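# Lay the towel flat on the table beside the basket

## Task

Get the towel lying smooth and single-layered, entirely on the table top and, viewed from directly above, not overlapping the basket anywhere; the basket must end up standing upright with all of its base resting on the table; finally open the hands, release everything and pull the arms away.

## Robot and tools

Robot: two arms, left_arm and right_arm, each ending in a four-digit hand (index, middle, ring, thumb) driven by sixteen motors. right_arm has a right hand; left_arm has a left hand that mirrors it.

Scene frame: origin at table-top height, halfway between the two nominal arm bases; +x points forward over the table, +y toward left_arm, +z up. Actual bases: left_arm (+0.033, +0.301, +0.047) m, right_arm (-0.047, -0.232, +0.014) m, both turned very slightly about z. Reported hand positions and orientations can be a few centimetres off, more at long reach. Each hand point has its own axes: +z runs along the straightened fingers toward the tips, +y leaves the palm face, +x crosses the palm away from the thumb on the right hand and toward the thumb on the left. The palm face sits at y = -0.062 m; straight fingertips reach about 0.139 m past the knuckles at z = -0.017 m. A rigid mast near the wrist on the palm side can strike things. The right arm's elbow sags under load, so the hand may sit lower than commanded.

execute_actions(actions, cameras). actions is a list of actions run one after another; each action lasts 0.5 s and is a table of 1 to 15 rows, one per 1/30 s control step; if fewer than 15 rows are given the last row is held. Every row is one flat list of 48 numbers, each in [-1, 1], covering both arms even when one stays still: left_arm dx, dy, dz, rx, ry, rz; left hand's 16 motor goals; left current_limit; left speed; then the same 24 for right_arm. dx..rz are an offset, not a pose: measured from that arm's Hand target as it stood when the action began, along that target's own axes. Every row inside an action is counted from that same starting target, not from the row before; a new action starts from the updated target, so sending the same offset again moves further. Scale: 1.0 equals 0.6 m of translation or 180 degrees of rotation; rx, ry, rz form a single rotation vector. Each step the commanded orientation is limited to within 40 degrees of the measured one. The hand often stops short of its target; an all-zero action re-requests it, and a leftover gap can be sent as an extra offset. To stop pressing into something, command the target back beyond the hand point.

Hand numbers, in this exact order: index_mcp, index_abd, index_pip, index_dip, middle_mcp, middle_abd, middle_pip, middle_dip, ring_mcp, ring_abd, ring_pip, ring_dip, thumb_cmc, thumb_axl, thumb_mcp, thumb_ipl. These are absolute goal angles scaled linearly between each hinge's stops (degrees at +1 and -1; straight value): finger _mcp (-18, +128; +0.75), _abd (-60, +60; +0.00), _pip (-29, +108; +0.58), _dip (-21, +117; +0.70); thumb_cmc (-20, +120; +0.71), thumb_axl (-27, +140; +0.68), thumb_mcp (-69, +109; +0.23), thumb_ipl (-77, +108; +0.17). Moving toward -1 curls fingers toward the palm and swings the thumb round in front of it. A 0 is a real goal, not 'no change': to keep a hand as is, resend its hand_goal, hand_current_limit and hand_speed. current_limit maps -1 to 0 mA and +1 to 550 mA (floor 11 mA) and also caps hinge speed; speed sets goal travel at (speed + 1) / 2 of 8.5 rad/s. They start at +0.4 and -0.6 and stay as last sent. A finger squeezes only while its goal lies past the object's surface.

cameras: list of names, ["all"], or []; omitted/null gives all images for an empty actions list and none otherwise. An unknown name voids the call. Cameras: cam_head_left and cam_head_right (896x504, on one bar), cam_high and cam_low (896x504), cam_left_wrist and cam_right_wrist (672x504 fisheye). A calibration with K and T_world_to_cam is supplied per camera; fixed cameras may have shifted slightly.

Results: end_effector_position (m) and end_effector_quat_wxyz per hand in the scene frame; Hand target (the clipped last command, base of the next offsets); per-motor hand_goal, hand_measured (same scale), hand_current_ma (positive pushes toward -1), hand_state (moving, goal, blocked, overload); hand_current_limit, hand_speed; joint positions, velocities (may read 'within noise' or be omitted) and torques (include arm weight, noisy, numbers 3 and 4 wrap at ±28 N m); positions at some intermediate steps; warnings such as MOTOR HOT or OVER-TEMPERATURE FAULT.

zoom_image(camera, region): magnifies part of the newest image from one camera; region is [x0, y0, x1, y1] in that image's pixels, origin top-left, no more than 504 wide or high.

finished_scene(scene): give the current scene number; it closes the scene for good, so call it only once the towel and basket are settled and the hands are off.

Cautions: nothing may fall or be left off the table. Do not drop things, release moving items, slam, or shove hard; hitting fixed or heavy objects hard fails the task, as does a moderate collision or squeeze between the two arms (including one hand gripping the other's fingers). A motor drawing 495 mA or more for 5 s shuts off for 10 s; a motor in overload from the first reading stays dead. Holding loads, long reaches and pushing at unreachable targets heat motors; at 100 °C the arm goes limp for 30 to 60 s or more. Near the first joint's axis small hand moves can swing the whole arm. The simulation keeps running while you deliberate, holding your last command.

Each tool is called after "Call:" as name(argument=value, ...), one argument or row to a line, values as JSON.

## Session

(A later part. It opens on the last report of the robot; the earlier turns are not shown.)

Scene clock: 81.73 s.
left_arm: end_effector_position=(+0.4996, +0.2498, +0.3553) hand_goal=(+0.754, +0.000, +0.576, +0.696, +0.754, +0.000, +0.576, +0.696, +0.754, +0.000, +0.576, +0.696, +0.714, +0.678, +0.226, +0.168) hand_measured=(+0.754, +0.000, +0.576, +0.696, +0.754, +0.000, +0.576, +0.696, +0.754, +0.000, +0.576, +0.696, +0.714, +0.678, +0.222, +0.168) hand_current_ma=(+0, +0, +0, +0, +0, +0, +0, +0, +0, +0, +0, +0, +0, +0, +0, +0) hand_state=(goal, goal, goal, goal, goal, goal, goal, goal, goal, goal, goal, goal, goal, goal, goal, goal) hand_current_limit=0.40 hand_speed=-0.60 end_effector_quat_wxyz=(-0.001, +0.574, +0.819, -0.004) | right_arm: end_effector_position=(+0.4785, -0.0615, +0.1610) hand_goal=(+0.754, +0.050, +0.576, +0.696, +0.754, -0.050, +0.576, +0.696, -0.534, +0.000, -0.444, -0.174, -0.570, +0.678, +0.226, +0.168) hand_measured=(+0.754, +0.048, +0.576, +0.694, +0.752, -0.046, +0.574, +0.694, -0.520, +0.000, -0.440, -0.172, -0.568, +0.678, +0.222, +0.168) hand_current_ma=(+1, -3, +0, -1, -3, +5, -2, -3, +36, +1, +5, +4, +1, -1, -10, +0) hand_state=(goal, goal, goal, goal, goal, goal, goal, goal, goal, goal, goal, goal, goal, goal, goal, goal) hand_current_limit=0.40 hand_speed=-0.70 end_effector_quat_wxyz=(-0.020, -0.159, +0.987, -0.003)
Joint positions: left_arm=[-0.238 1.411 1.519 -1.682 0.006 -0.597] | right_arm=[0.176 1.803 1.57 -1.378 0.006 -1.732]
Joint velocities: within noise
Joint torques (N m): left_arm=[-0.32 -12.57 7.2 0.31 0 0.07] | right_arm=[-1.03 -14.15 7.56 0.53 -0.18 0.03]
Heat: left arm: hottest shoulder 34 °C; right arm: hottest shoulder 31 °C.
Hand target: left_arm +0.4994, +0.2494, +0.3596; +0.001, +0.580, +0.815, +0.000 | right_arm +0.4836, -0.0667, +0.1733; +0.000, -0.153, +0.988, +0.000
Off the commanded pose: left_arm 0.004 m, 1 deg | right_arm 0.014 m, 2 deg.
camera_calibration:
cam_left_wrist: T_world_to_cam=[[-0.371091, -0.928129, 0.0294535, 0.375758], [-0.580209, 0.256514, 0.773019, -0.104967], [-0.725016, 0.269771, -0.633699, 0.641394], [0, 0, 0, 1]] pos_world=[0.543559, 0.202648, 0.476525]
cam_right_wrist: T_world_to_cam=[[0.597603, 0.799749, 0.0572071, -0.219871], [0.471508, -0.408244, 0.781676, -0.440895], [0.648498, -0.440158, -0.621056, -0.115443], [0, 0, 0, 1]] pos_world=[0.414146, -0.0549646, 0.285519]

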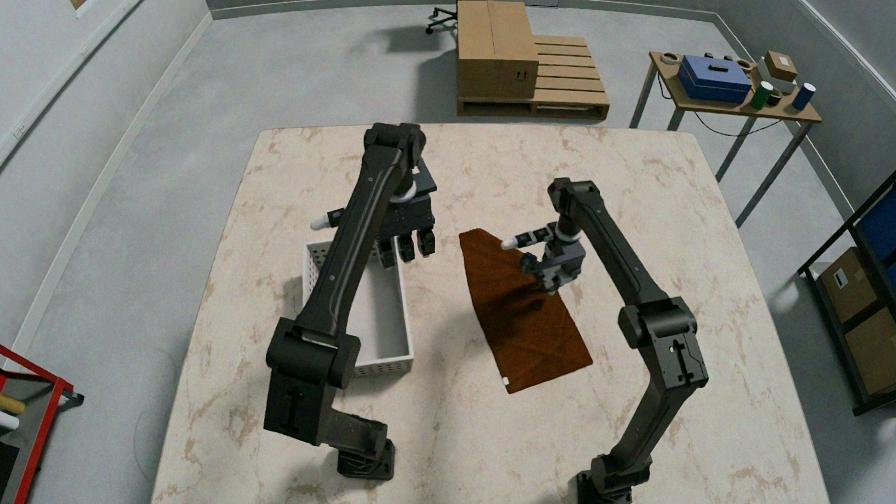

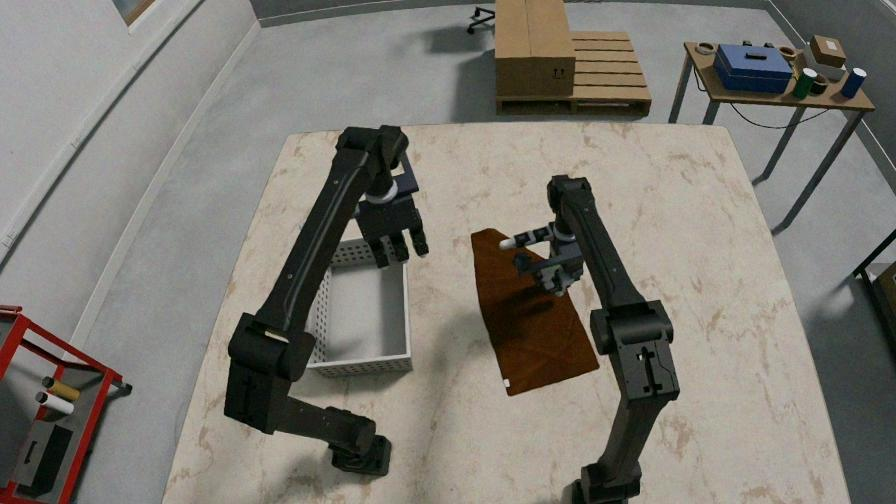

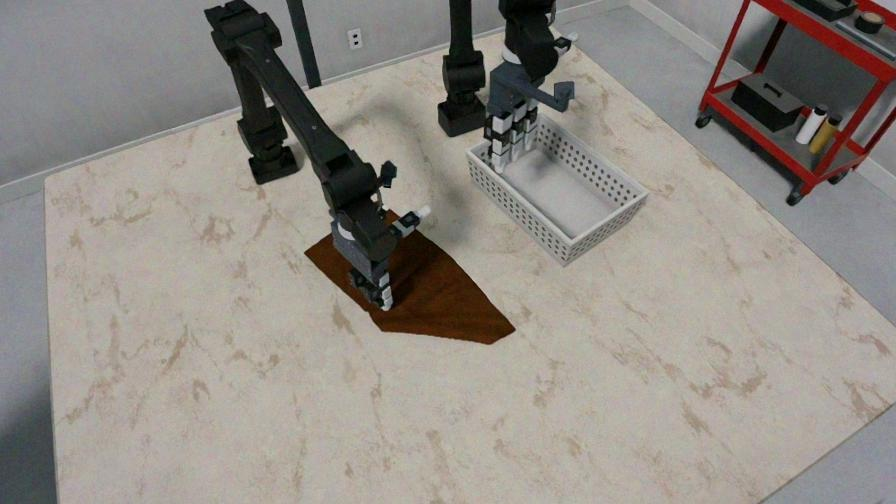

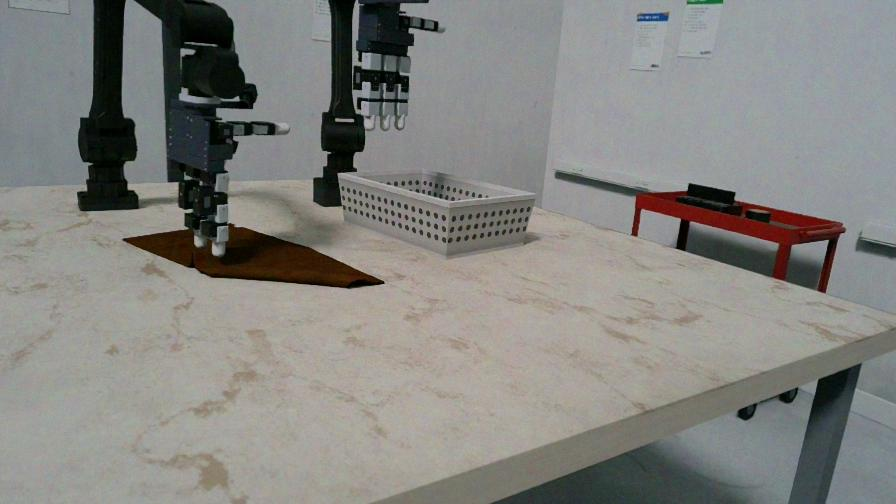

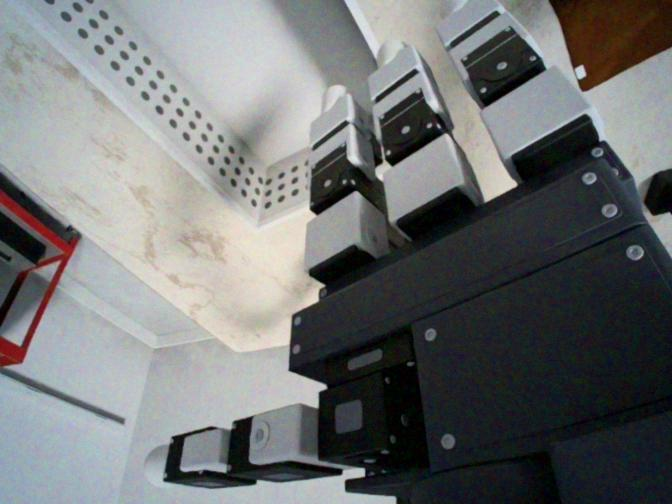

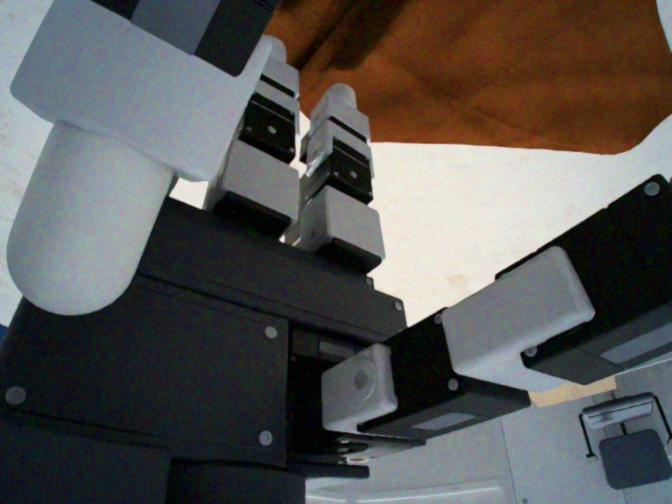

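Call:
execute_actions(
  actions=[
    [[0,0,0,0,0,0,0.754,0,0.576,0.696,0.754,0,0.576,0.696,0.754,0,0.576,0.696,0.714,0.678,0.226,0.168,0.4,-0.6,0.0225,0.0171,0.0,0,0,0,0.754,0.05,0.576,0.696,0.754,-0.05,0.576,0.696,-0.534,0,-0.444,-0.174,-0.57,0.678,0.226,0.168,0.4,-0.7]],
  ],
  cameras=["cam_low", "cam_right_wrist", "cam_high"],
)

Call:
zoom_image(
  camera="cam_low",
  region=[110, 200, 310, 310],
)

Call:
zoom_image(
  camera="cam_right_wrist",
  region=[200, 0, 460, 200],
)

Scene clock: 84.90 s.
left_arm: end_effector_position=(+0.4996, +0.2498, +0.3553) hand_goal=(+0.754, +0.000, +0.576, +0.696, +0.754, +0.000, +0.576, +0.696, +0.754, +0.000, +0.576, +0.696, +0.714, +0.678, +0.226, +0.168) hand_measured=(+0.754, +0.000, +0.576, +0.696, +0.754, +0.000, +0.576, +0.696, +0.754, +0.000, +0.576, +0.696, +0.714, +0.678, +0.222, +0.168) hand_current_ma=(+0, +0, +0, +0, +0, +0, +0, +0, +0, +0, +0, +0, +0, +0, +0, +0) hand_state=(goal, goal, goal, goal, goal, goal, goal, goal, goal, goal, goal, goal, goal, goal, goal, goal) hand_current_limit=0.40 hand_speed=-0.60 end_effector_quat_wxyz=(-0.001, +0.574, +0.819, -0.004) | right_arm: end_effector_position=(+0.4655, -0.0635, +0.1647) hand_goal=(+0.754, +0.050, +0.576, +0.696, +0.754, -0.050, +0.576, +0.696, -0.534, +0.000, -0.444, -0.174, -0.570, +0.678, +0.226, +0.168) hand_measured=(+0.754, +0.048, +0.576, +0.694, +0.752, -0.048, +0.574, +0.694, -0.520, +0.000, -0.440, -0.172, -0.568, +0.678, +0.222, +0.168) hand_current_ma=(+1, -2, +0, -1, -3, +4, -2, -3, +36, +1, +5, +4, +2, -1, -10, +0) hand_state=(goal, goal, goal, goal, goal, goal, goal, goal, goal, goal, goal, goal, goal, goal, goal, goal) hand_current_limit=0.40 hand_speed=-0.70 end_effector_quat_wxyz=(-0.016, -0.157, +0.987, -0.003)
Joint positions: left_arm=[-0.238 1.411 1.519 -1.682 0.006 -0.597] | right_arm=[0.176 1.762 1.523 -1.364 0.006 -1.729]
Joint torques (N m): left_arm=[-0.44 -13.16 7.19 0.25 0 0.09] | right_arm=[0.32 -13.33 7.27 0.55 -0.19 0.14]
Heat: left arm: hottest shoulder 34 °C; right arm: hottest shoulder 31 °C.
Hand target: left_arm +0.4994, +0.2494, +0.3596; +0.001, +0.580, +0.815, +0.000 | right_arm +0.4676, -0.0610, +0.1733; +0.000, -0.153, +0.988, +0.000
Off the commanded pose: left_arm 0.004 m, 1 deg | right_arm 0.009 m, 2 deg.
Step readings (end_effector_position of left_arm | right_arm):
0: (+0.4996, +0.2498, +0.3553) | (+0.4785, -0.0615, +0.1610)
1: (+0.4996, +0.2498, +0.3553) | (+0.4785, -0.0615, +0.1610)
2: (+0.4996, +0.2498, +0.3553) | (+0.4786, -0.0614, +0.1606)
4: (+0.4996, +0.2498, +0.3553) | (+0.4765, -0.0618, +0.1600)
8: (+0.4996, +0.2498, +0.3553) | (+0.4658, -0.0634, +0.1604)
15: (+0.4996, +0.2498, +0.3553) | (+0.4655, -0.0635, +0.1647)
camera_calibration:
cam_right_wrist: T_world_to_cam=[[0.599539, 0.79789, 0.062653, -0.212622], [0.464321, -0.410517, 0.784782, -0.435875], [0.651889, -0.441416, -0.616597, -0.107993], [0, 0, 0, 1]] pos_world=[0.40026, -0.0569553, 0.2888]
Images, in order (width x height): cam_high 896x504, cam_low 896x504, cam_right_wrist 672x504.

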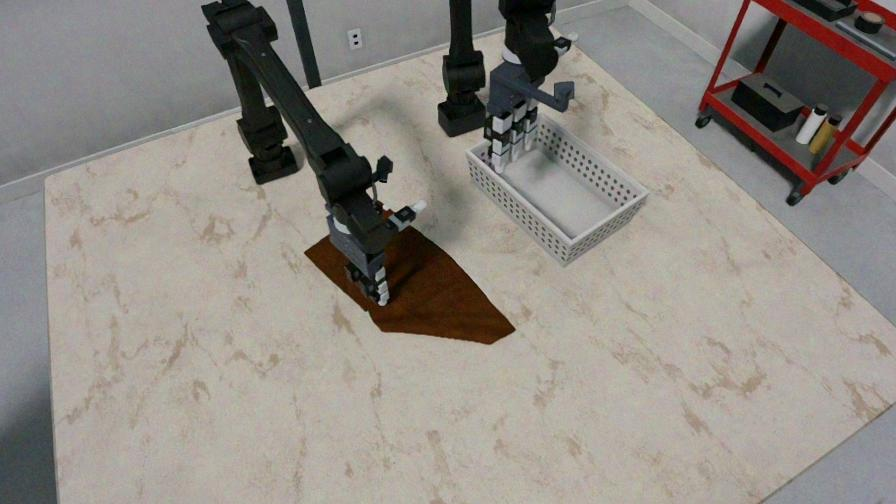

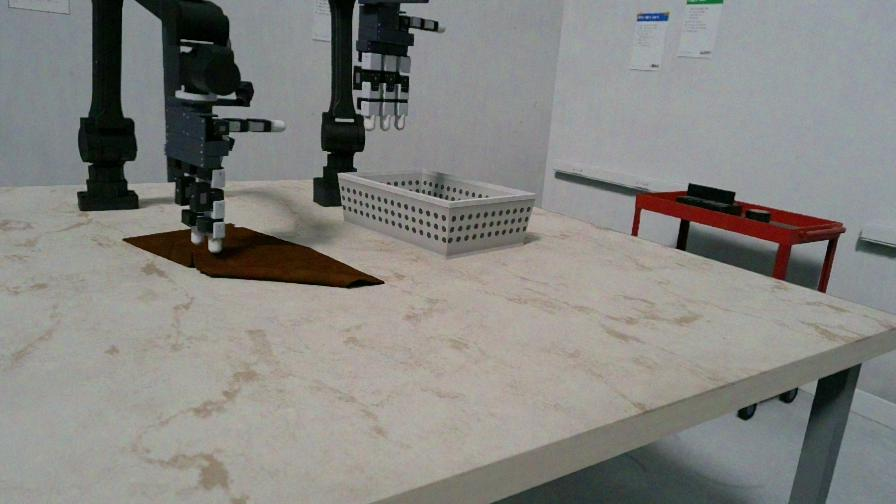

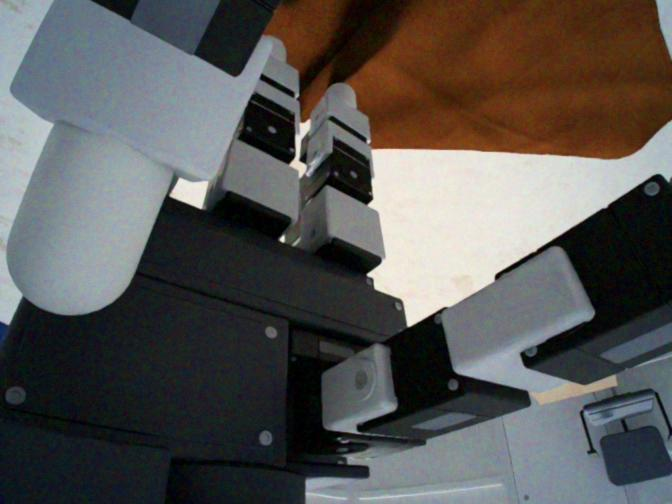

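Scaled by 2.520 from the camera's 896x504 image, which has a finer 1280x720 frame.

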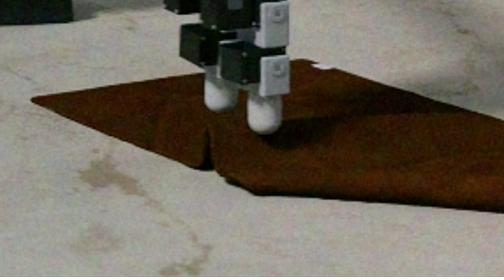

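Scaled by 1.938 from the camera's 672x504 image, which has a finer 960x720 frame.

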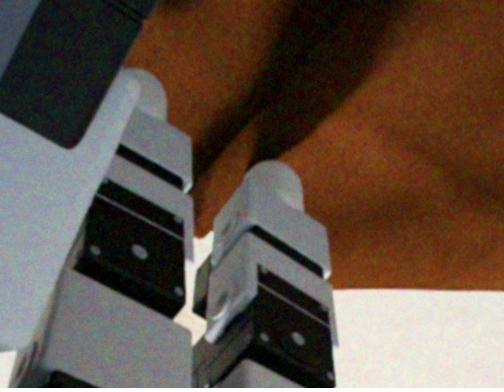

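Call:
execute_actions(
  actions=[
    [[0,0,0,0,0,0,0.754,0,0.576,0.696,0.754,0,0.576,0.696,0.754,0,0.576,0.696,0.714,0.678,0.226,0.168,0.4,-0.6,0.0,0.0,0.04,0,0,0,0.754,0.05,0.576,0.696,0.754,-0.05,0.576,0.696,-0.534,0,-0.444,-0.174,-0.57,0.678,0.226,0.168,0.4,-0.7]],
  ],
  cameras=["cam_low", "cam_right_wrist", "cam_high"],
)

Call:
zoom_image(
  camera="cam_low",
  region=[110, 200, 310, 310],
)

Call:
zoom_image(
  camera="cam_right_wrist",
  region=[200, 0, 460, 200],
)

Scene clock: 86.20 s.
left_arm: end_effector_position=(+0.4996, +0.2498, +0.3553) hand_goal=(+0.754, +0.000, +0.576, +0.696, +0.754, +0.000, +0.576, +0.696, +0.754, +0.000, +0.576, +0.696, +0.714, +0.678, +0.226, +0.168) hand_measured=(+0.754, +0.000, +0.576, +0.696, +0.754, +0.000, +0.576, +0.696, +0.754, +0.000, +0.576, +0.696, +0.714, +0.678, +0.222, +0.168) hand_current_ma=(+0, +0, +0, +0, +0, +0, +0, +0, +0, +0, +0, +0, +0, +0, +0, +0) hand_state=(goal, goal, goal, goal, goal, goal, goal, goal, goal, goal, goal, goal, goal, goal, goal, goal) hand_current_limit=0.40 hand_speed=-0.60 end_effector_quat_wxyz=(-0.001, +0.574, +0.819, -0.004) | right_arm: end_effector_position=(+0.4647, -0.0645, +0.1478) hand_goal=(+0.754, +0.050, +0.576, +0.696, +0.754, -0.050, +0.576, +0.696, -0.534, +0.000, -0.444, -0.174, -0.570, +0.678, +0.226, +0.168) hand_measured=(+0.754, +0.048, +0.576, +0.694, +0.752, -0.048, +0.574, +0.694, -0.520, +0.000, -0.440, -0.172, -0.568, +0.678, +0.222, +0.168) hand_current_ma=(+1, -1, +0, -1, -3, +4, -2, -3, +36, +1, +5, +4, +2, -1, -10, +0) hand_state=(goal, goal, goal, goal, goal, goal, goal, goal, goal, goal, goal, goal, goal, goal, goal, goal) hand_current_limit=0.40 hand_speed=-0.70 end_effector_quat_wxyz=(-0.009, -0.156, +0.988, -0.003)
Joint positions: left_arm=[-0.238 1.411 1.519 -1.682 0.006 -0.597] | right_arm=[0.175 1.762 1.477 -1.304 0.006 -1.729]
Joint torques (N m): left_arm=[-0.56 -13.04 7.09 0.29 0 0.07] | right_arm=[0.44 -12.04 7.39 0.58 -0.19 0.14]
Heat: left arm: hottest shoulder 34 °C; right arm: hottest shoulder 31 °C.
Hand target: left_arm +0.4994, +0.2494, +0.3596; +0.001, +0.580, +0.815, +0.000 | right_arm +0.4676, -0.0610, +0.1493; +0.000, -0.153, +0.988, +0.000
Off the commanded pose: left_arm 0.004 m, 1 deg | right_arm 0.005 m, 1 deg.
Step readings (end_effector_position of left_arm | right_arm):
0: (+0.4996, +0.2498, +0.3553) | (+0.4655, -0.0635, +0.1647)
1: (+0.4996, +0.2498, +0.3553) | (+0.4650, -0.0636, +0.1642)
2: (+0.4996, +0.2498, +0.3553) | (+0.4655, -0.0635, +0.1630)
4: (+0.4996, +0.2498, +0.3553) | (+0.4662, -0.0634, +0.1585)
8: (+0.4996, +0.2498, +0.3553) | (+0.4634, -0.0639, +0.1495)
15: (+0.4996, +0.2498, +0.3553) | (+0.4643, -0.0646, +0.1478)
camera_calibration:
cam_right_wrist: T_world_to_cam=[[0.599884, 0.796789, 0.0725629, -0.21203], [0.452881, -0.412925, 0.790184, -0.41823], [0.659574, -0.441157, -0.608558, -0.123073], [0, 0, 0, 1]] pos_world=[0.397778, -0.0580488, 0.270968]
Images, in order (width x height): cam_high 896x504, cam_low 896x504, cam_right_wrist 672x504.

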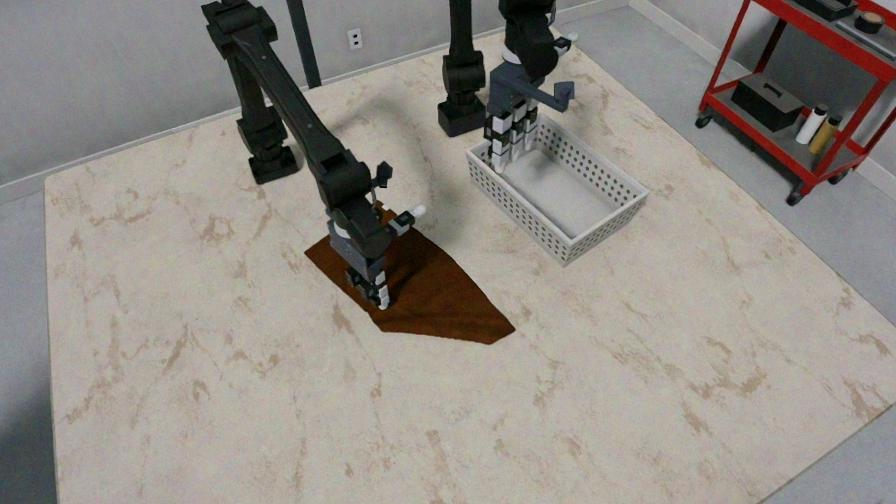

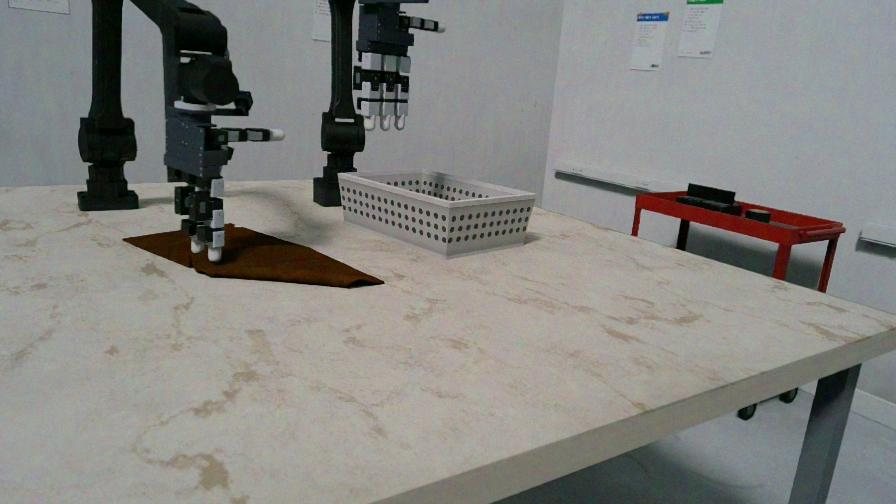

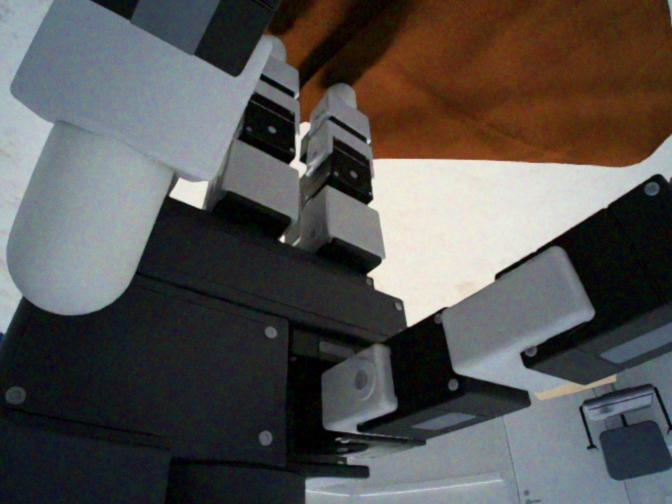

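Scaled by 2.520 from the camera's 896x504 image, which has a finer 1280x720 frame.

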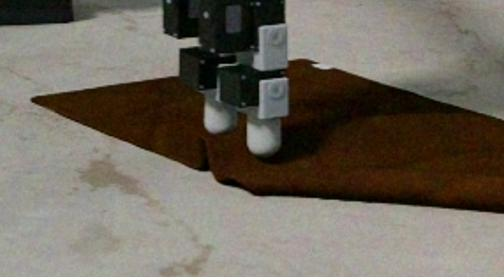

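Scaled by 1.938 from the camera's 672x504 image, which has a finer 960x720 frame.

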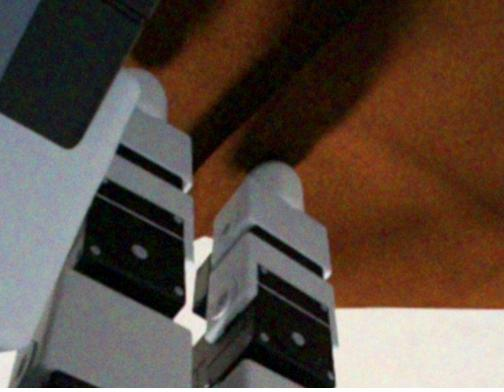

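Call:
execute_actions(
  actions=[
    [[0,0,0,0,0,0,0.754,0,0.576,0.696,0.754,0,0.576,0.696,0.754,0,0.576,0.696,0.714,0.678,0.226,0.168,0.4,-0.6,0.0,0.0,0.05,0,0,0,0.754,0.05,0.576,0.696,0.754,-0.05,0.576,0.696,-0.534,0,-0.444,-0.174,-0.57,0.678,0.226,0.168,0.4,-0.7]],
  ],
  cameras=["cam_low", "cam_right_wrist", "cam_high"],
)

Call:
zoom_image(
  camera="cam_low",
  region=[110, 200, 310, 310],
)

Call:
zoom_image(
  camera="cam_right_wrist",
  region=[200, 0, 460, 200],
)

Scene clock: 87.43 s.
left_arm: end_effector_position=(+0.4996, +0.2498, +0.3553) hand_goal=(+0.754, +0.000, +0.576, +0.696, +0.754, +0.000, +0.576, +0.696, +0.754, +0.000, +0.576, +0.696, +0.714, +0.678, +0.226, +0.168) hand_measured=(+0.754, +0.000, +0.576, +0.696, +0.754, +0.000, +0.576, +0.696, +0.754, +0.000, +0.576, +0.696, +0.714, +0.678, +0.222, +0.168) hand_current_ma=(+0, +0, +0, +0, +0, +0, +0, +0, +0, +0, +0, +0, +0, +0, +0, +0) hand_state=(goal, goal, goal, goal, goal, goal, goal, goal, goal, goal, goal, goal, goal, goal, goal, goal) hand_current_limit=0.40 hand_speed=-0.60 end_effector_quat_wxyz=(-0.001, +0.574, +0.819, -0.004) | right_arm: end_effector_position=(+0.4671, -0.0649, +0.1365) hand_goal=(+0.754, +0.050, +0.576, +0.696, +0.754, -0.050, +0.576, +0.696, -0.534, +0.000, -0.444, -0.174, -0.570, +0.678, +0.226, +0.168) hand_measured=(+0.754, +0.038, +0.576, +0.694, +0.752, -0.056, +0.574, +0.694, -0.520, +0.000, -0.440, -0.172, -0.568, +0.678, +0.222, +0.168) hand_current_ma=(+0, -24, +0, -1, -4, -9, -2, -3, +36, +1, +5, +4, +2, -1, -10, +0) hand_state=(goal, goal, goal, goal, goal, goal, goal, goal, goal, goal, goal, goal, goal, goal, goal, goal) hand_current_limit=0.40 hand_speed=-0.70 end_effector_quat_wxyz=(+0.005, -0.160, +0.987, -0.003)
Joint positions: left_arm=[-0.238 1.411 1.519 -1.682 0.006 -0.597] | right_arm=[0.173 1.761 1.443 -1.243 0.006 -1.738]
Joint torques (N m): left_arm=[-0.32 -13.04 7.17 0.32 -0.01 0.07] | right_arm=[0.44 -10.34 6.11 1.09 -0.16 0.15]
Heat: left arm: hottest shoulder 34 °C; right arm: hottest shoulder 31 °C.
Hand target: left_arm +0.4994, +0.2494, +0.3596; +0.001, +0.580, +0.815, +0.000 | right_arm +0.4676, -0.0610, +0.1193; +0.000, -0.153, +0.988, +0.000
Off the commanded pose: left_arm 0.004 m, 1 deg | right_arm 0.018 m, 1 deg.
Step readings (end_effector_position of left_arm | right_arm):
0: (+0.4996, +0.2498, +0.3553) | (+0.4647, -0.0645, +0.1478)
1: (+0.4996, +0.2498, +0.3553) | (+0.4647, -0.0645, +0.1478)
2: (+0.4996, +0.2498, +0.3553) | (+0.4653, -0.0644, +0.1461)
4: (+0.4996, +0.2498, +0.3553) | (+0.4667, -0.0642, +0.1417)
8: (+0.4996, +0.2498, +0.3553) | (+0.4672, -0.0649, +0.1376)
15: (+0.4996, +0.2498, +0.3553) | (+0.4671, -0.0649, +0.1365)
camera_calibration:
cam_right_wrist: T_world_to_cam=[[0.591353, 0.801003, 0.0932574, -0.210846], [0.433257, -0.413118, 0.801013, -0.402854], [0.68014, -0.433277, -0.591338, -0.143158], [0, 0, 0, 1]] pos_world=[0.396591, -0.0595649, 0.2577]
Images, in order (width x height): cam_high 896x504, cam_low 896x504, cam_right_wrist 672x504.

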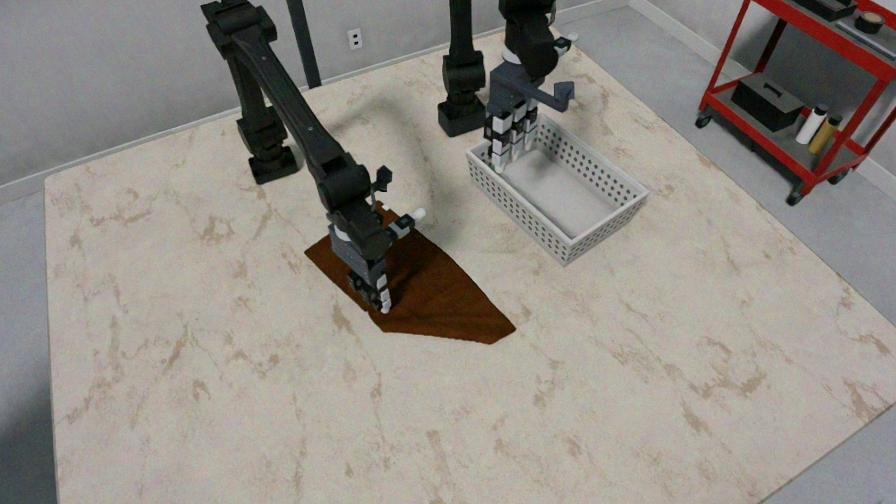

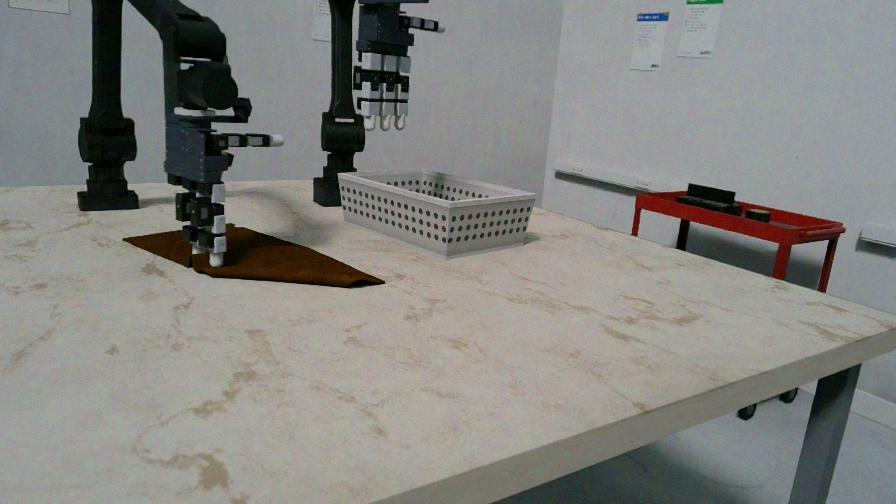

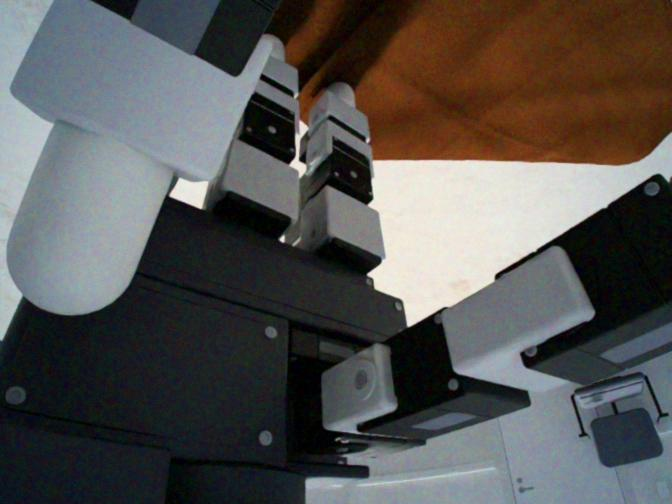

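Scaled by 2.520 from the camera's 896x504 image, which has a finer 1280x720 frame.

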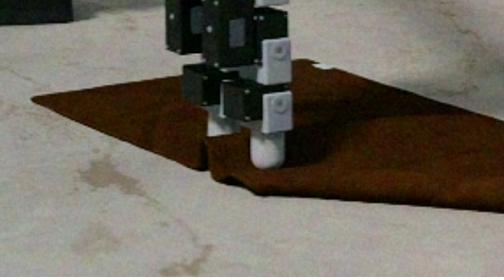

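Scaled by 1.938 from the camera's 672x504 image, which has a finer 960x720 frame.

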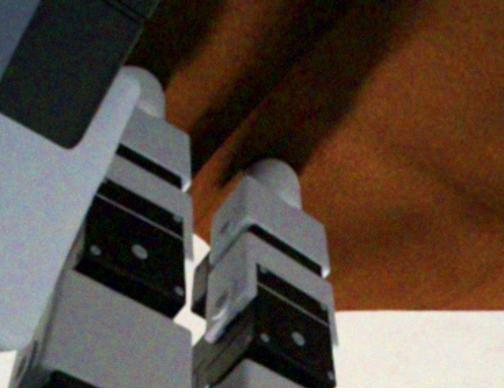

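Call:
execute_actions(
  actions=[
    [[0,0,0,0,0,0,0.754,0,0.576,0.696,0.754,0,0.576,0.696,0.754,0,0.576,0.696,0.714,0.678,0.226,0.168,0.4,-0.6,0.0,0.0,0.0,0,0,0,0.754,-0.4,0.576,0.696,0.754,0.4,0.576,0.696,-0.534,0,-0.444,-0.174,-0.57,0.678,0.226,0.168,0.6,-0.7]],
    [[0,0,0,0,0,0,0.754,0,0.576,0.696,0.754,0,0.576,0.696,0.754,0,0.576,0.696,0.714,0.678,0.226,0.168,0.4,-0.6,0.0,0.0,0.0,0,0,0,0.754,-0.4,0.576,0.696,0.754,0.4,0.576,0.696,-0.534,0,-0.444,-0.174,-0.57,0.678,0.226,0.168,0.6,-0.7]],
  ],
  cameras=["cam_low", "cam_right_wrist"],
)

Call:
zoom_image(
  camera="cam_low",
  region=[110, 200, 310, 310],
)

Call:
zoom_image(
  camera="cam_right_wrist",
  region=[200, 0, 460, 200],
)

Scene clock: 89.27 s.
left_arm: end_effector_position=(+0.4996, +0.2498, +0.3553) hand_goal=(+0.754, +0.000, +0.576, +0.696, +0.754, +0.000, +0.576, +0.696, +0.754, +0.000, +0.576, +0.696, +0.714, +0.678, +0.226, +0.168) hand_measured=(+0.754, +0.000, +0.576, +0.696, +0.754, +0.000, +0.576, +0.696, +0.754, +0.000, +0.576, +0.696, +0.714, +0.678, +0.222, +0.168) hand_current_ma=(+0, +0, +0, +0, +0, +0, +0, +0, +0, +0, +0, +0, +0, +0, +0, +0) hand_state=(goal, goal, goal, goal, goal, goal, goal, goal, goal, goal, goal, goal, goal, goal, goal, goal) hand_current_limit=0.40 hand_speed=-0.60 end_effector_quat_wxyz=(-0.001, +0.574, +0.819, -0.004) | right_arm: end_effector_position=(+0.4695, -0.0637, +0.1366) hand_goal=(+0.754, -0.400, +0.576, +0.696, +0.754, +0.400, +0.576, +0.696, -0.534, +0.000, -0.444, -0.174, -0.570, +0.678, +0.226, +0.168) hand_measured=(+0.752, -0.128, +0.576, +0.694, +0.754, +0.078, +0.576, +0.694, -0.520, +0.000, -0.440, -0.172, -0.568, +0.678, +0.222, +0.168) hand_current_ma=(-4, +440, +0, -1, -1, -440, -1, -2, +36, +1, +5, +4, +2, -1, -10, +0) hand_state=(goal, blocked, goal, goal, goal, blocked, goal, goal, goal, goal, goal, goal, goal, goal, goal, goal) hand_current_limit=0.60 hand_speed=-0.70 end_effector_quat_wxyz=(+0.011, -0.161, +0.987, -0.003)
Joint positions: left_arm=[-0.238 1.411 1.519 -1.682 0.006 -0.597] | right_arm=[0.175 1.761 1.443 -1.232 0.006 -1.738]
Joint torques (N m): left_arm=[-0.44 -13.1 7.2 0.31 0.02 0.09] | right_arm=[0.5 -10.52 6.23 0.65 -0.16 0.15]
Heat: left arm: hottest shoulder 34 °C; right arm: hottest shoulder 31 °C.
Hand target: left_arm +0.4994, +0.2494, +0.3596; +0.001, +0.580, +0.815, +0.000 | right_arm +0.4676, -0.0610, +0.1193; +0.000, -0.153, +0.988, +0.000
Off the commanded pose: left_arm 0.004 m, 1 deg | right_arm 0.018 m, 2 deg.
Step readings (end_effector_position of left_arm | right_arm):
0: (+0.4996, +0.2498, +0.3553) | (+0.4671, -0.0649, +0.1365)
1: (+0.4996, +0.2498, +0.3553) | (+0.4671, -0.0649, +0.1365)
2: (+0.4996, +0.2498, +0.3553) | (+0.4674, -0.0645, +0.1366)
4: (+0.4996, +0.2498, +0.3553) | (+0.4697, -0.0636, +0.1372)
8: (+0.4996, +0.2498, +0.3553) | (+0.4695, -0.0637, +0.1366)
15: (+0.4996, +0.2498, +0.3553) | (+0.4695, -0.0637, +0.1366)
16: (+0.4996, +0.2498, +0.3553) | (+0.4695, -0.0637, +0.1366)
17: (+0.4996, +0.2498, +0.3553) | (+0.4695, -0.0637, +0.1366)
19: (+0.4996, +0.2498, +0.3553) | (+0.4695, -0.0637, +0.1366)
23: (+0.4996, +0.2498, +0.3553) | (+0.4695, -0.0637, +0.1366)
30: (+0.4996, +0.2498, +0.3553) | (+0.4695, -0.0637, +0.1366)
camera_calibration:
cam_right_wrist: T_world_to_cam=[[0.589098, 0.801741, 0.100871, -0.213179], [0.425303, -0.413773, 0.804928, -0.400344], [0.687082, -0.431281, -0.584735, -0.148233], [0, 0, 0, 1]] pos_world=[0.397699, -0.0586672, 0.257075]
Images, in order (width x height): cam_low 896x504, cam_right_wrist 672x504.

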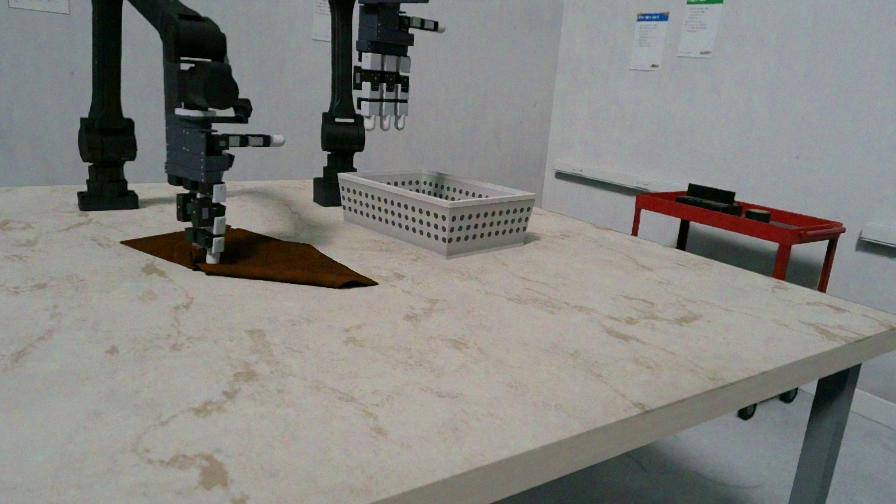

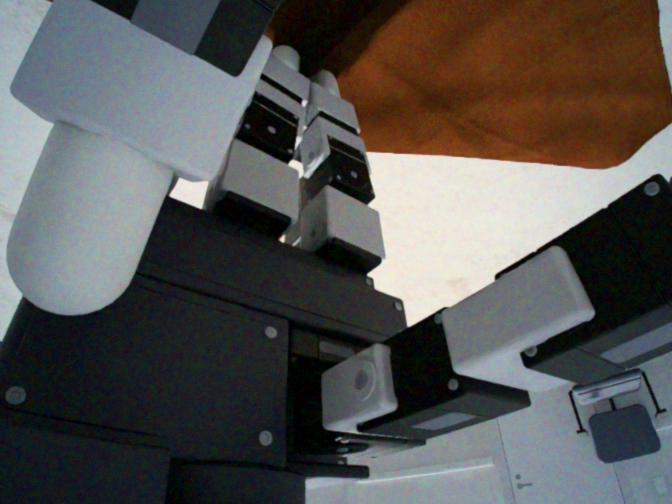

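Scaled by 2.520 from the camera's 896x504 image, which has a finer 1280x720 frame.

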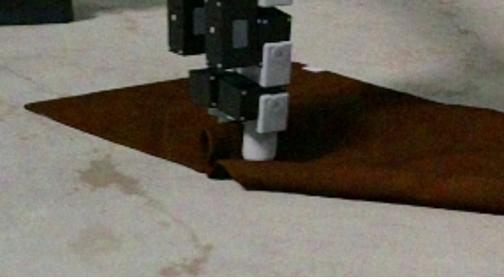

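Scaled by 1.938 from the camera's 672x504 image, which has a finer 960x720 frame.

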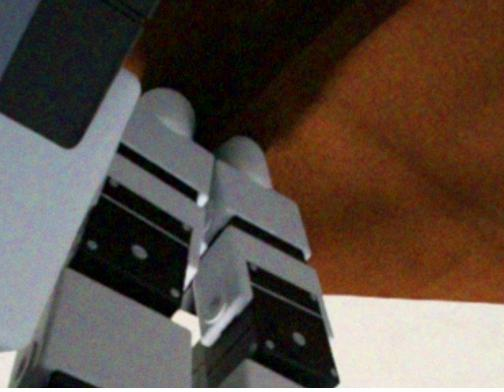

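Call:
execute_actions(
  actions=[
    [[0,0,0,0,0,0,0.754,0,0.576,0.696,0.754,0,0.576,0.696,0.754,0,0.576,0.696,0.714,0.678,0.226,0.168,0.4,-0.6,0.0,0.0,-0.05,0,0,0,0.754,-0.4,0.576,0.696,0.754,0.4,0.576,0.696,-0.534,0,-0.444,-0.174,-0.57,0.678,0.226,0.168,0.65,-0.7]],
    [[0,0,0,0,0,0,0.754,0,0.576,0.696,0.754,0,0.576,0.696,0.754,0,0.576,0.696,0.714,0.678,0.226,0.168,0.4,-0.6,0.0,0.0,-0.04,0,0,0,0.754,-0.4,0.576,0.696,0.754,0.4,0.576,0.696,-0.534,0,-0.444,-0.174,-0.57,0.678,0.226,0.168,0.65,-0.7]],
  ],
  cameras=["cam_low", "cam_right_wrist"],
)

Call:
zoom_image(
  camera="cam_low",
  region=[110, 200, 310, 310],
)

Scene clock: 91.17 s.
left_arm: end_effector_position=(+0.4996, +0.2498, +0.3553) hand_goal=(+0.754, +0.000, +0.576, +0.696, +0.754, +0.000, +0.576, +0.696, +0.754, +0.000, +0.576, +0.696, +0.714, +0.678, +0.226, +0.168) hand_measured=(+0.754, +0.000, +0.576, +0.696, +0.754, +0.000, +0.576, +0.696, +0.754, +0.000, +0.576, +0.696, +0.714, +0.678, +0.222, +0.168) hand_current_ma=(+0, +0, +0, +0, +0, +0, +0, +0, +0, +0, +0, +0, +0, +0, +0, +0) hand_state=(goal, goal, goal, goal, goal, goal, goal, goal, goal, goal, goal, goal, goal, goal, goal, goal) hand_current_limit=0.40 hand_speed=-0.60 end_effector_quat_wxyz=(-0.001, +0.574, +0.819, -0.004) | right_arm: end_effector_position=(+0.4499, -0.0668, +0.1390) hand_goal=(+0.754, -0.400, +0.576, +0.696, +0.754, +0.400, +0.576, +0.696, -0.534, +0.000, -0.444, -0.174, -0.570, +0.678, +0.226, +0.168) hand_measured=(+0.752, -0.128, +0.576, +0.694, +0.754, +0.078, +0.576, +0.694, -0.520, +0.000, -0.440, -0.172, -0.568, +0.678, +0.222, +0.168) hand_current_ma=(-3, +454, +0, -1, +0, -454, +0, -1, +36, +1, +5, +4, +2, -1, -10, +0) hand_state=(goal, blocked, goal, goal, goal, blocked, goal, goal, goal, goal, goal, goal, goal, goal, goal, goal) hand_current_limit=0.65 hand_speed=-0.70 end_effector_quat_wxyz=(-0.031, -0.155, +0.987, -0.003)
Joint positions: left_arm=[-0.238 1.411 1.519 -1.682 0.006 -0.597] | right_arm=[0.175 1.757 1.446 -1.321 0.006 -1.726]
Joint torques (N m): left_arm=[-0.32 -13.04 7.17 0.28 -0.01 0.09] | right_arm=[0.56 -12.92 12.26 -0.81 -0.21 0.12]
Heat: left arm: hottest shoulder 34 °C; right arm: hottest shoulder 31 °C.
Hand target: left_arm +0.4994, +0.2494, +0.3596; +0.001, +0.580, +0.815, +0.000 | right_arm +0.4676, -0.0610, +0.1733; +0.000, -0.153, +0.988, +0.000
Off the commanded pose: left_arm 0.004 m, 1 deg | right_arm 0.039 m, 4 deg.
Step readings (end_effector_position of left_arm | right_arm):
0: (+0.4996, +0.2498, +0.3553) | (+0.4695, -0.0637, +0.1366)
1: (+0.4996, +0.2498, +0.3553) | (+0.4695, -0.0637, +0.1366)
2: (+0.4996, +0.2498, +0.3553) | (+0.4691, -0.0637, +0.1366)
4: (+0.4996, +0.2498, +0.3553) | (+0.4689, -0.0638, +0.1366)
8: (+0.4996, +0.2498, +0.3553) | (+0.4678, -0.0640, +0.1373)
15: (+0.4996, +0.2498, +0.3553) | (+0.4659, -0.0643, +0.1372)
16: (+0.4996, +0.2498, +0.3553) | (+0.4661, -0.0643, +0.1372)
17: (+0.4996, +0.2498, +0.3553) | (+0.4649, -0.0645, +0.1372)
19: (+0.4996, +0.2498, +0.3553) | (+0.4602, -0.0652, +0.1376)
23: (+0.4996, +0.2498, +0.3553) | (+0.4523, -0.0665, +0.1383)
30: (+0.4996, +0.2498, +0.3553) | (+0.4499, -0.0668, +0.1390)
camera_calibration:
cam_right_wrist: T_world_to_cam=[[0.604739, 0.795334, 0.0416561, -0.198535], [0.484795, -0.409107, 0.77305, -0.417218], [0.631874, -0.447298, -0.632976, -0.104319], [0, 0, 0, 1]] pos_world=[0.388243, -0.059447, 0.264769]
Images, in order (width x height): cam_low 896x504, cam_right_wrist 672x504.

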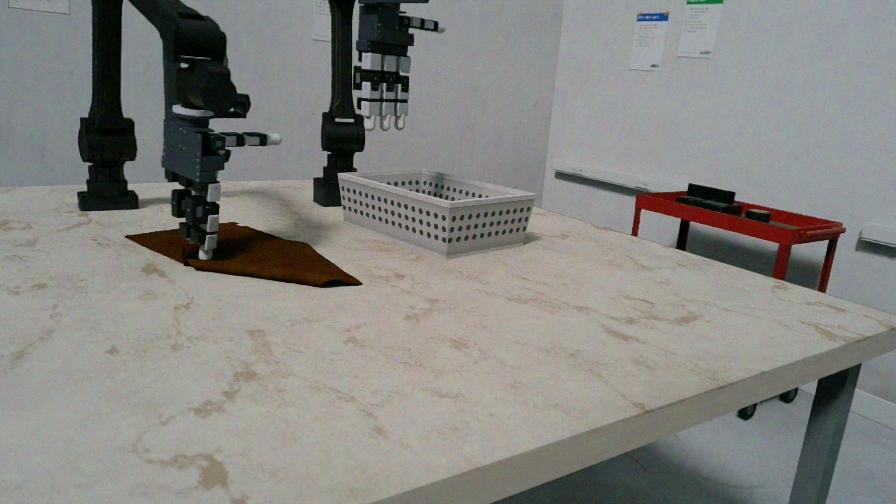

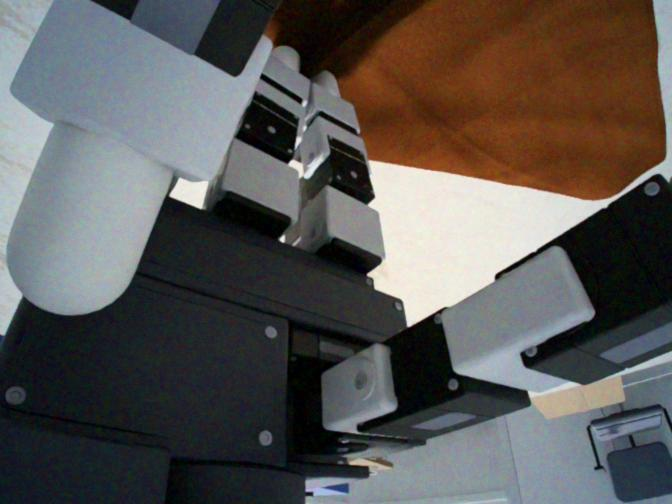

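Scaled by 2.520 from the camera's 896x504 image, which has a finer 1280x720 frame.

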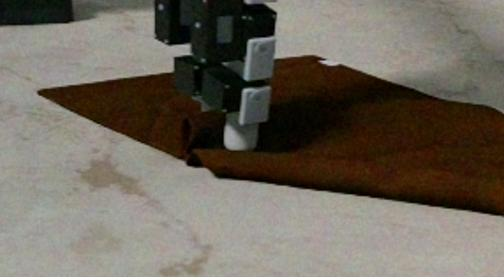

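Call:
execute_actions(
  actions=[
    [[0,0,0,0,0,0,0.754,0,0.576,0.696,0.754,0,0.576,0.696,0.754,0,0.576,0.696,0.714,0.678,0.226,0.168,0.4,-0.6,0.0,0.0,-0.03,0,0,0,0.754,-0.4,0.576,0.696,0.754,0.4,0.576,0.696,-0.534,0,-0.444,-0.174,-0.57,0.678,0.226,0.168,0.65,-0.7]],
    [[0,0,0,0,0,0,0.754,0,0.576,0.696,0.754,0,0.576,0.696,0.754,0,0.576,0.696,0.714,0.678,0.226,0.168,0.4,-0.6,0.0,0.0,-0.03,0,0,0,0.754,-0.4,0.576,0.696,0.754,0.4,0.576,0.696,-0.534,0,-0.444,-0.174,-0.57,0.678,0.226,0.168,0.65,-0.7]],
  ],
  cameras=["cam_low", "cam_right_wrist"],
)

Call:
zoom_image(
  camera="cam_low",
  region=[110, 200, 310, 310],
)

Scene clock: 92.93 s.
left_arm: end_effector_position=(+0.4996, +0.2498, +0.3553) hand_goal=(+0.754, +0.000, +0.576, +0.696, +0.754, +0.000, +0.576, +0.696, +0.754, +0.000, +0.576, +0.696, +0.714, +0.678, +0.226, +0.168) hand_measured=(+0.754, +0.000, +0.576, +0.696, +0.754, +0.000, +0.576, +0.696, +0.754, +0.000, +0.576, +0.696, +0.714, +0.678, +0.222, +0.168) hand_current_ma=(+0, +0, +0, +0, +0, +0, +0, +0, +0, +0, +0, +0, +0, +0, +0, +0) hand_state=(goal, goal, goal, goal, goal, goal, goal, goal, goal, goal, goal, goal, goal, goal, goal, goal) hand_current_limit=0.40 hand_speed=-0.60 end_effector_quat_wxyz=(-0.001, +0.574, +0.819, -0.004) | right_arm: end_effector_position=(+0.4460, -0.0659, +0.1734) hand_goal=(+0.754, -0.400, +0.576, +0.696, +0.754, +0.400, +0.576, +0.696, -0.534, +0.000, -0.444, -0.174, -0.570, +0.678, +0.226, +0.168) hand_measured=(+0.752, -0.128, +0.576, +0.694, +0.754, +0.078, +0.576, +0.694, -0.520, +0.000, -0.440, -0.172, -0.568, +0.678, +0.222, +0.168) hand_current_ma=(-3, +454, +0, -1, +0, -454, +0, -1, +36, +1, +5, +4, +2, -1, -10, +0) hand_state=(goal, blocked, goal, goal, goal, blocked, goal, goal, goal, goal, goal, goal, goal, goal, goal, goal) hand_current_limit=0.65 hand_speed=-0.70 end_effector_quat_wxyz=(-0.041, -0.156, +0.987, -0.003)
Joint positions: left_arm=[-0.238 1.411 1.519 -1.682 0.006 -0.597] | right_arm=[0.178 1.738 1.512 -1.427 0.006 -1.726]
Joint torques (N m): left_arm=[0.09 -12.75 7.23 0.23 0.01 0.08] | right_arm=[0.32 -12.69 12.89 -0.7 -0.21 0.11]
Heat: left arm: hottest shoulder 34 °C; right arm: hottest shoulder 31 °C.
Hand target: left_arm +0.4994, +0.2494, +0.3596; +0.001, +0.580, +0.815, +0.000 | right_arm +0.4676, -0.0610, +0.2093; +0.000, -0.153, +0.988, +0.000
Off the commanded pose: left_arm 0.004 m, 1 deg | right_arm 0.042 m, 5 deg.
Step readings (end_effector_position of left_arm | right_arm):
0: (+0.4996, +0.2498, +0.3553) | (+0.4499, -0.0668, +0.1390)
1: (+0.4996, +0.2498, +0.3553) | (+0.4495, -0.0669, +0.1390)
2: (+0.4996, +0.2498, +0.3553) | (+0.4493, -0.0669, +0.1395)
4: (+0.4996, +0.2498, +0.3553) | (+0.4481, -0.0671, +0.1426)
8: (+0.4996, +0.2498, +0.3553) | (+0.4469, -0.0665, +0.1494)
15: (+0.4996, +0.2498, +0.3553) | (+0.4463, -0.0658, +0.1557)
16: (+0.4996, +0.2498, +0.3553) | (+0.4463, -0.0658, +0.1557)
17: (+0.4996, +0.2498, +0.3553) | (+0.4459, -0.0659, +0.1557)
19: (+0.4996, +0.2498, +0.3553) | (+0.4464, -0.0666, +0.1580)
23: (+0.4996, +0.2498, +0.3553) | (+0.4467, -0.0657, +0.1663)
30: (+0.4996, +0.2498, +0.3553) | (+0.4463, -0.0658, +0.1734)
camera_calibration:
cam_right_wrist: T_world_to_cam=[[0.602995, 0.79728, 0.0272396, -0.194984], [0.501165, -0.405163, 0.764642, -0.447174], [0.62067, -0.447424, -0.64388, -0.0727206], [0, 0, 0, 1]] pos_world=[0.386818, -0.0582583, 0.300416]
Images, in order (width x height): cam_low 896x504, cam_right_wrist 672x504.

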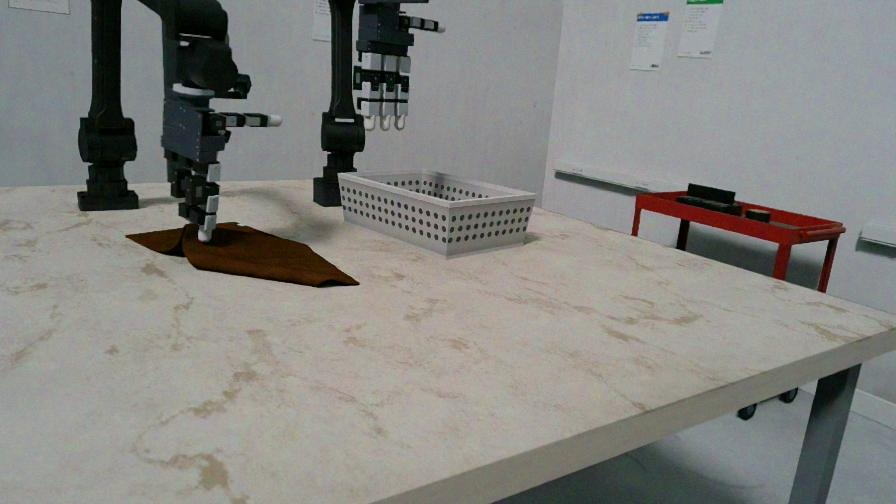

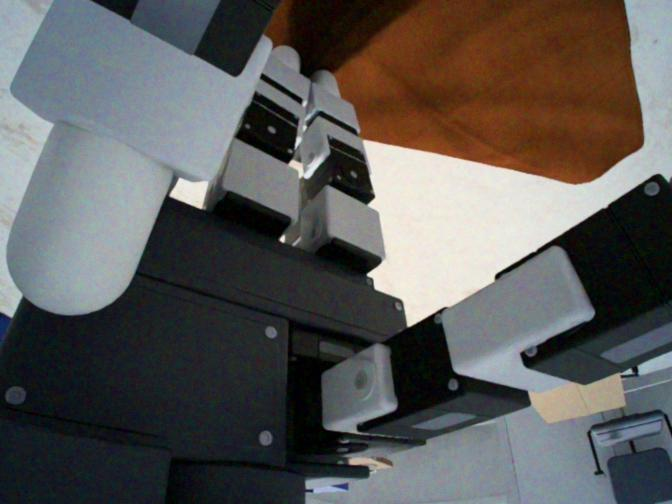

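Scaled by 2.520 from the camera's 896x504 image, which has a finer 1280x720 frame.

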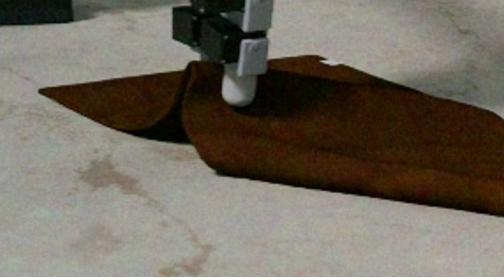

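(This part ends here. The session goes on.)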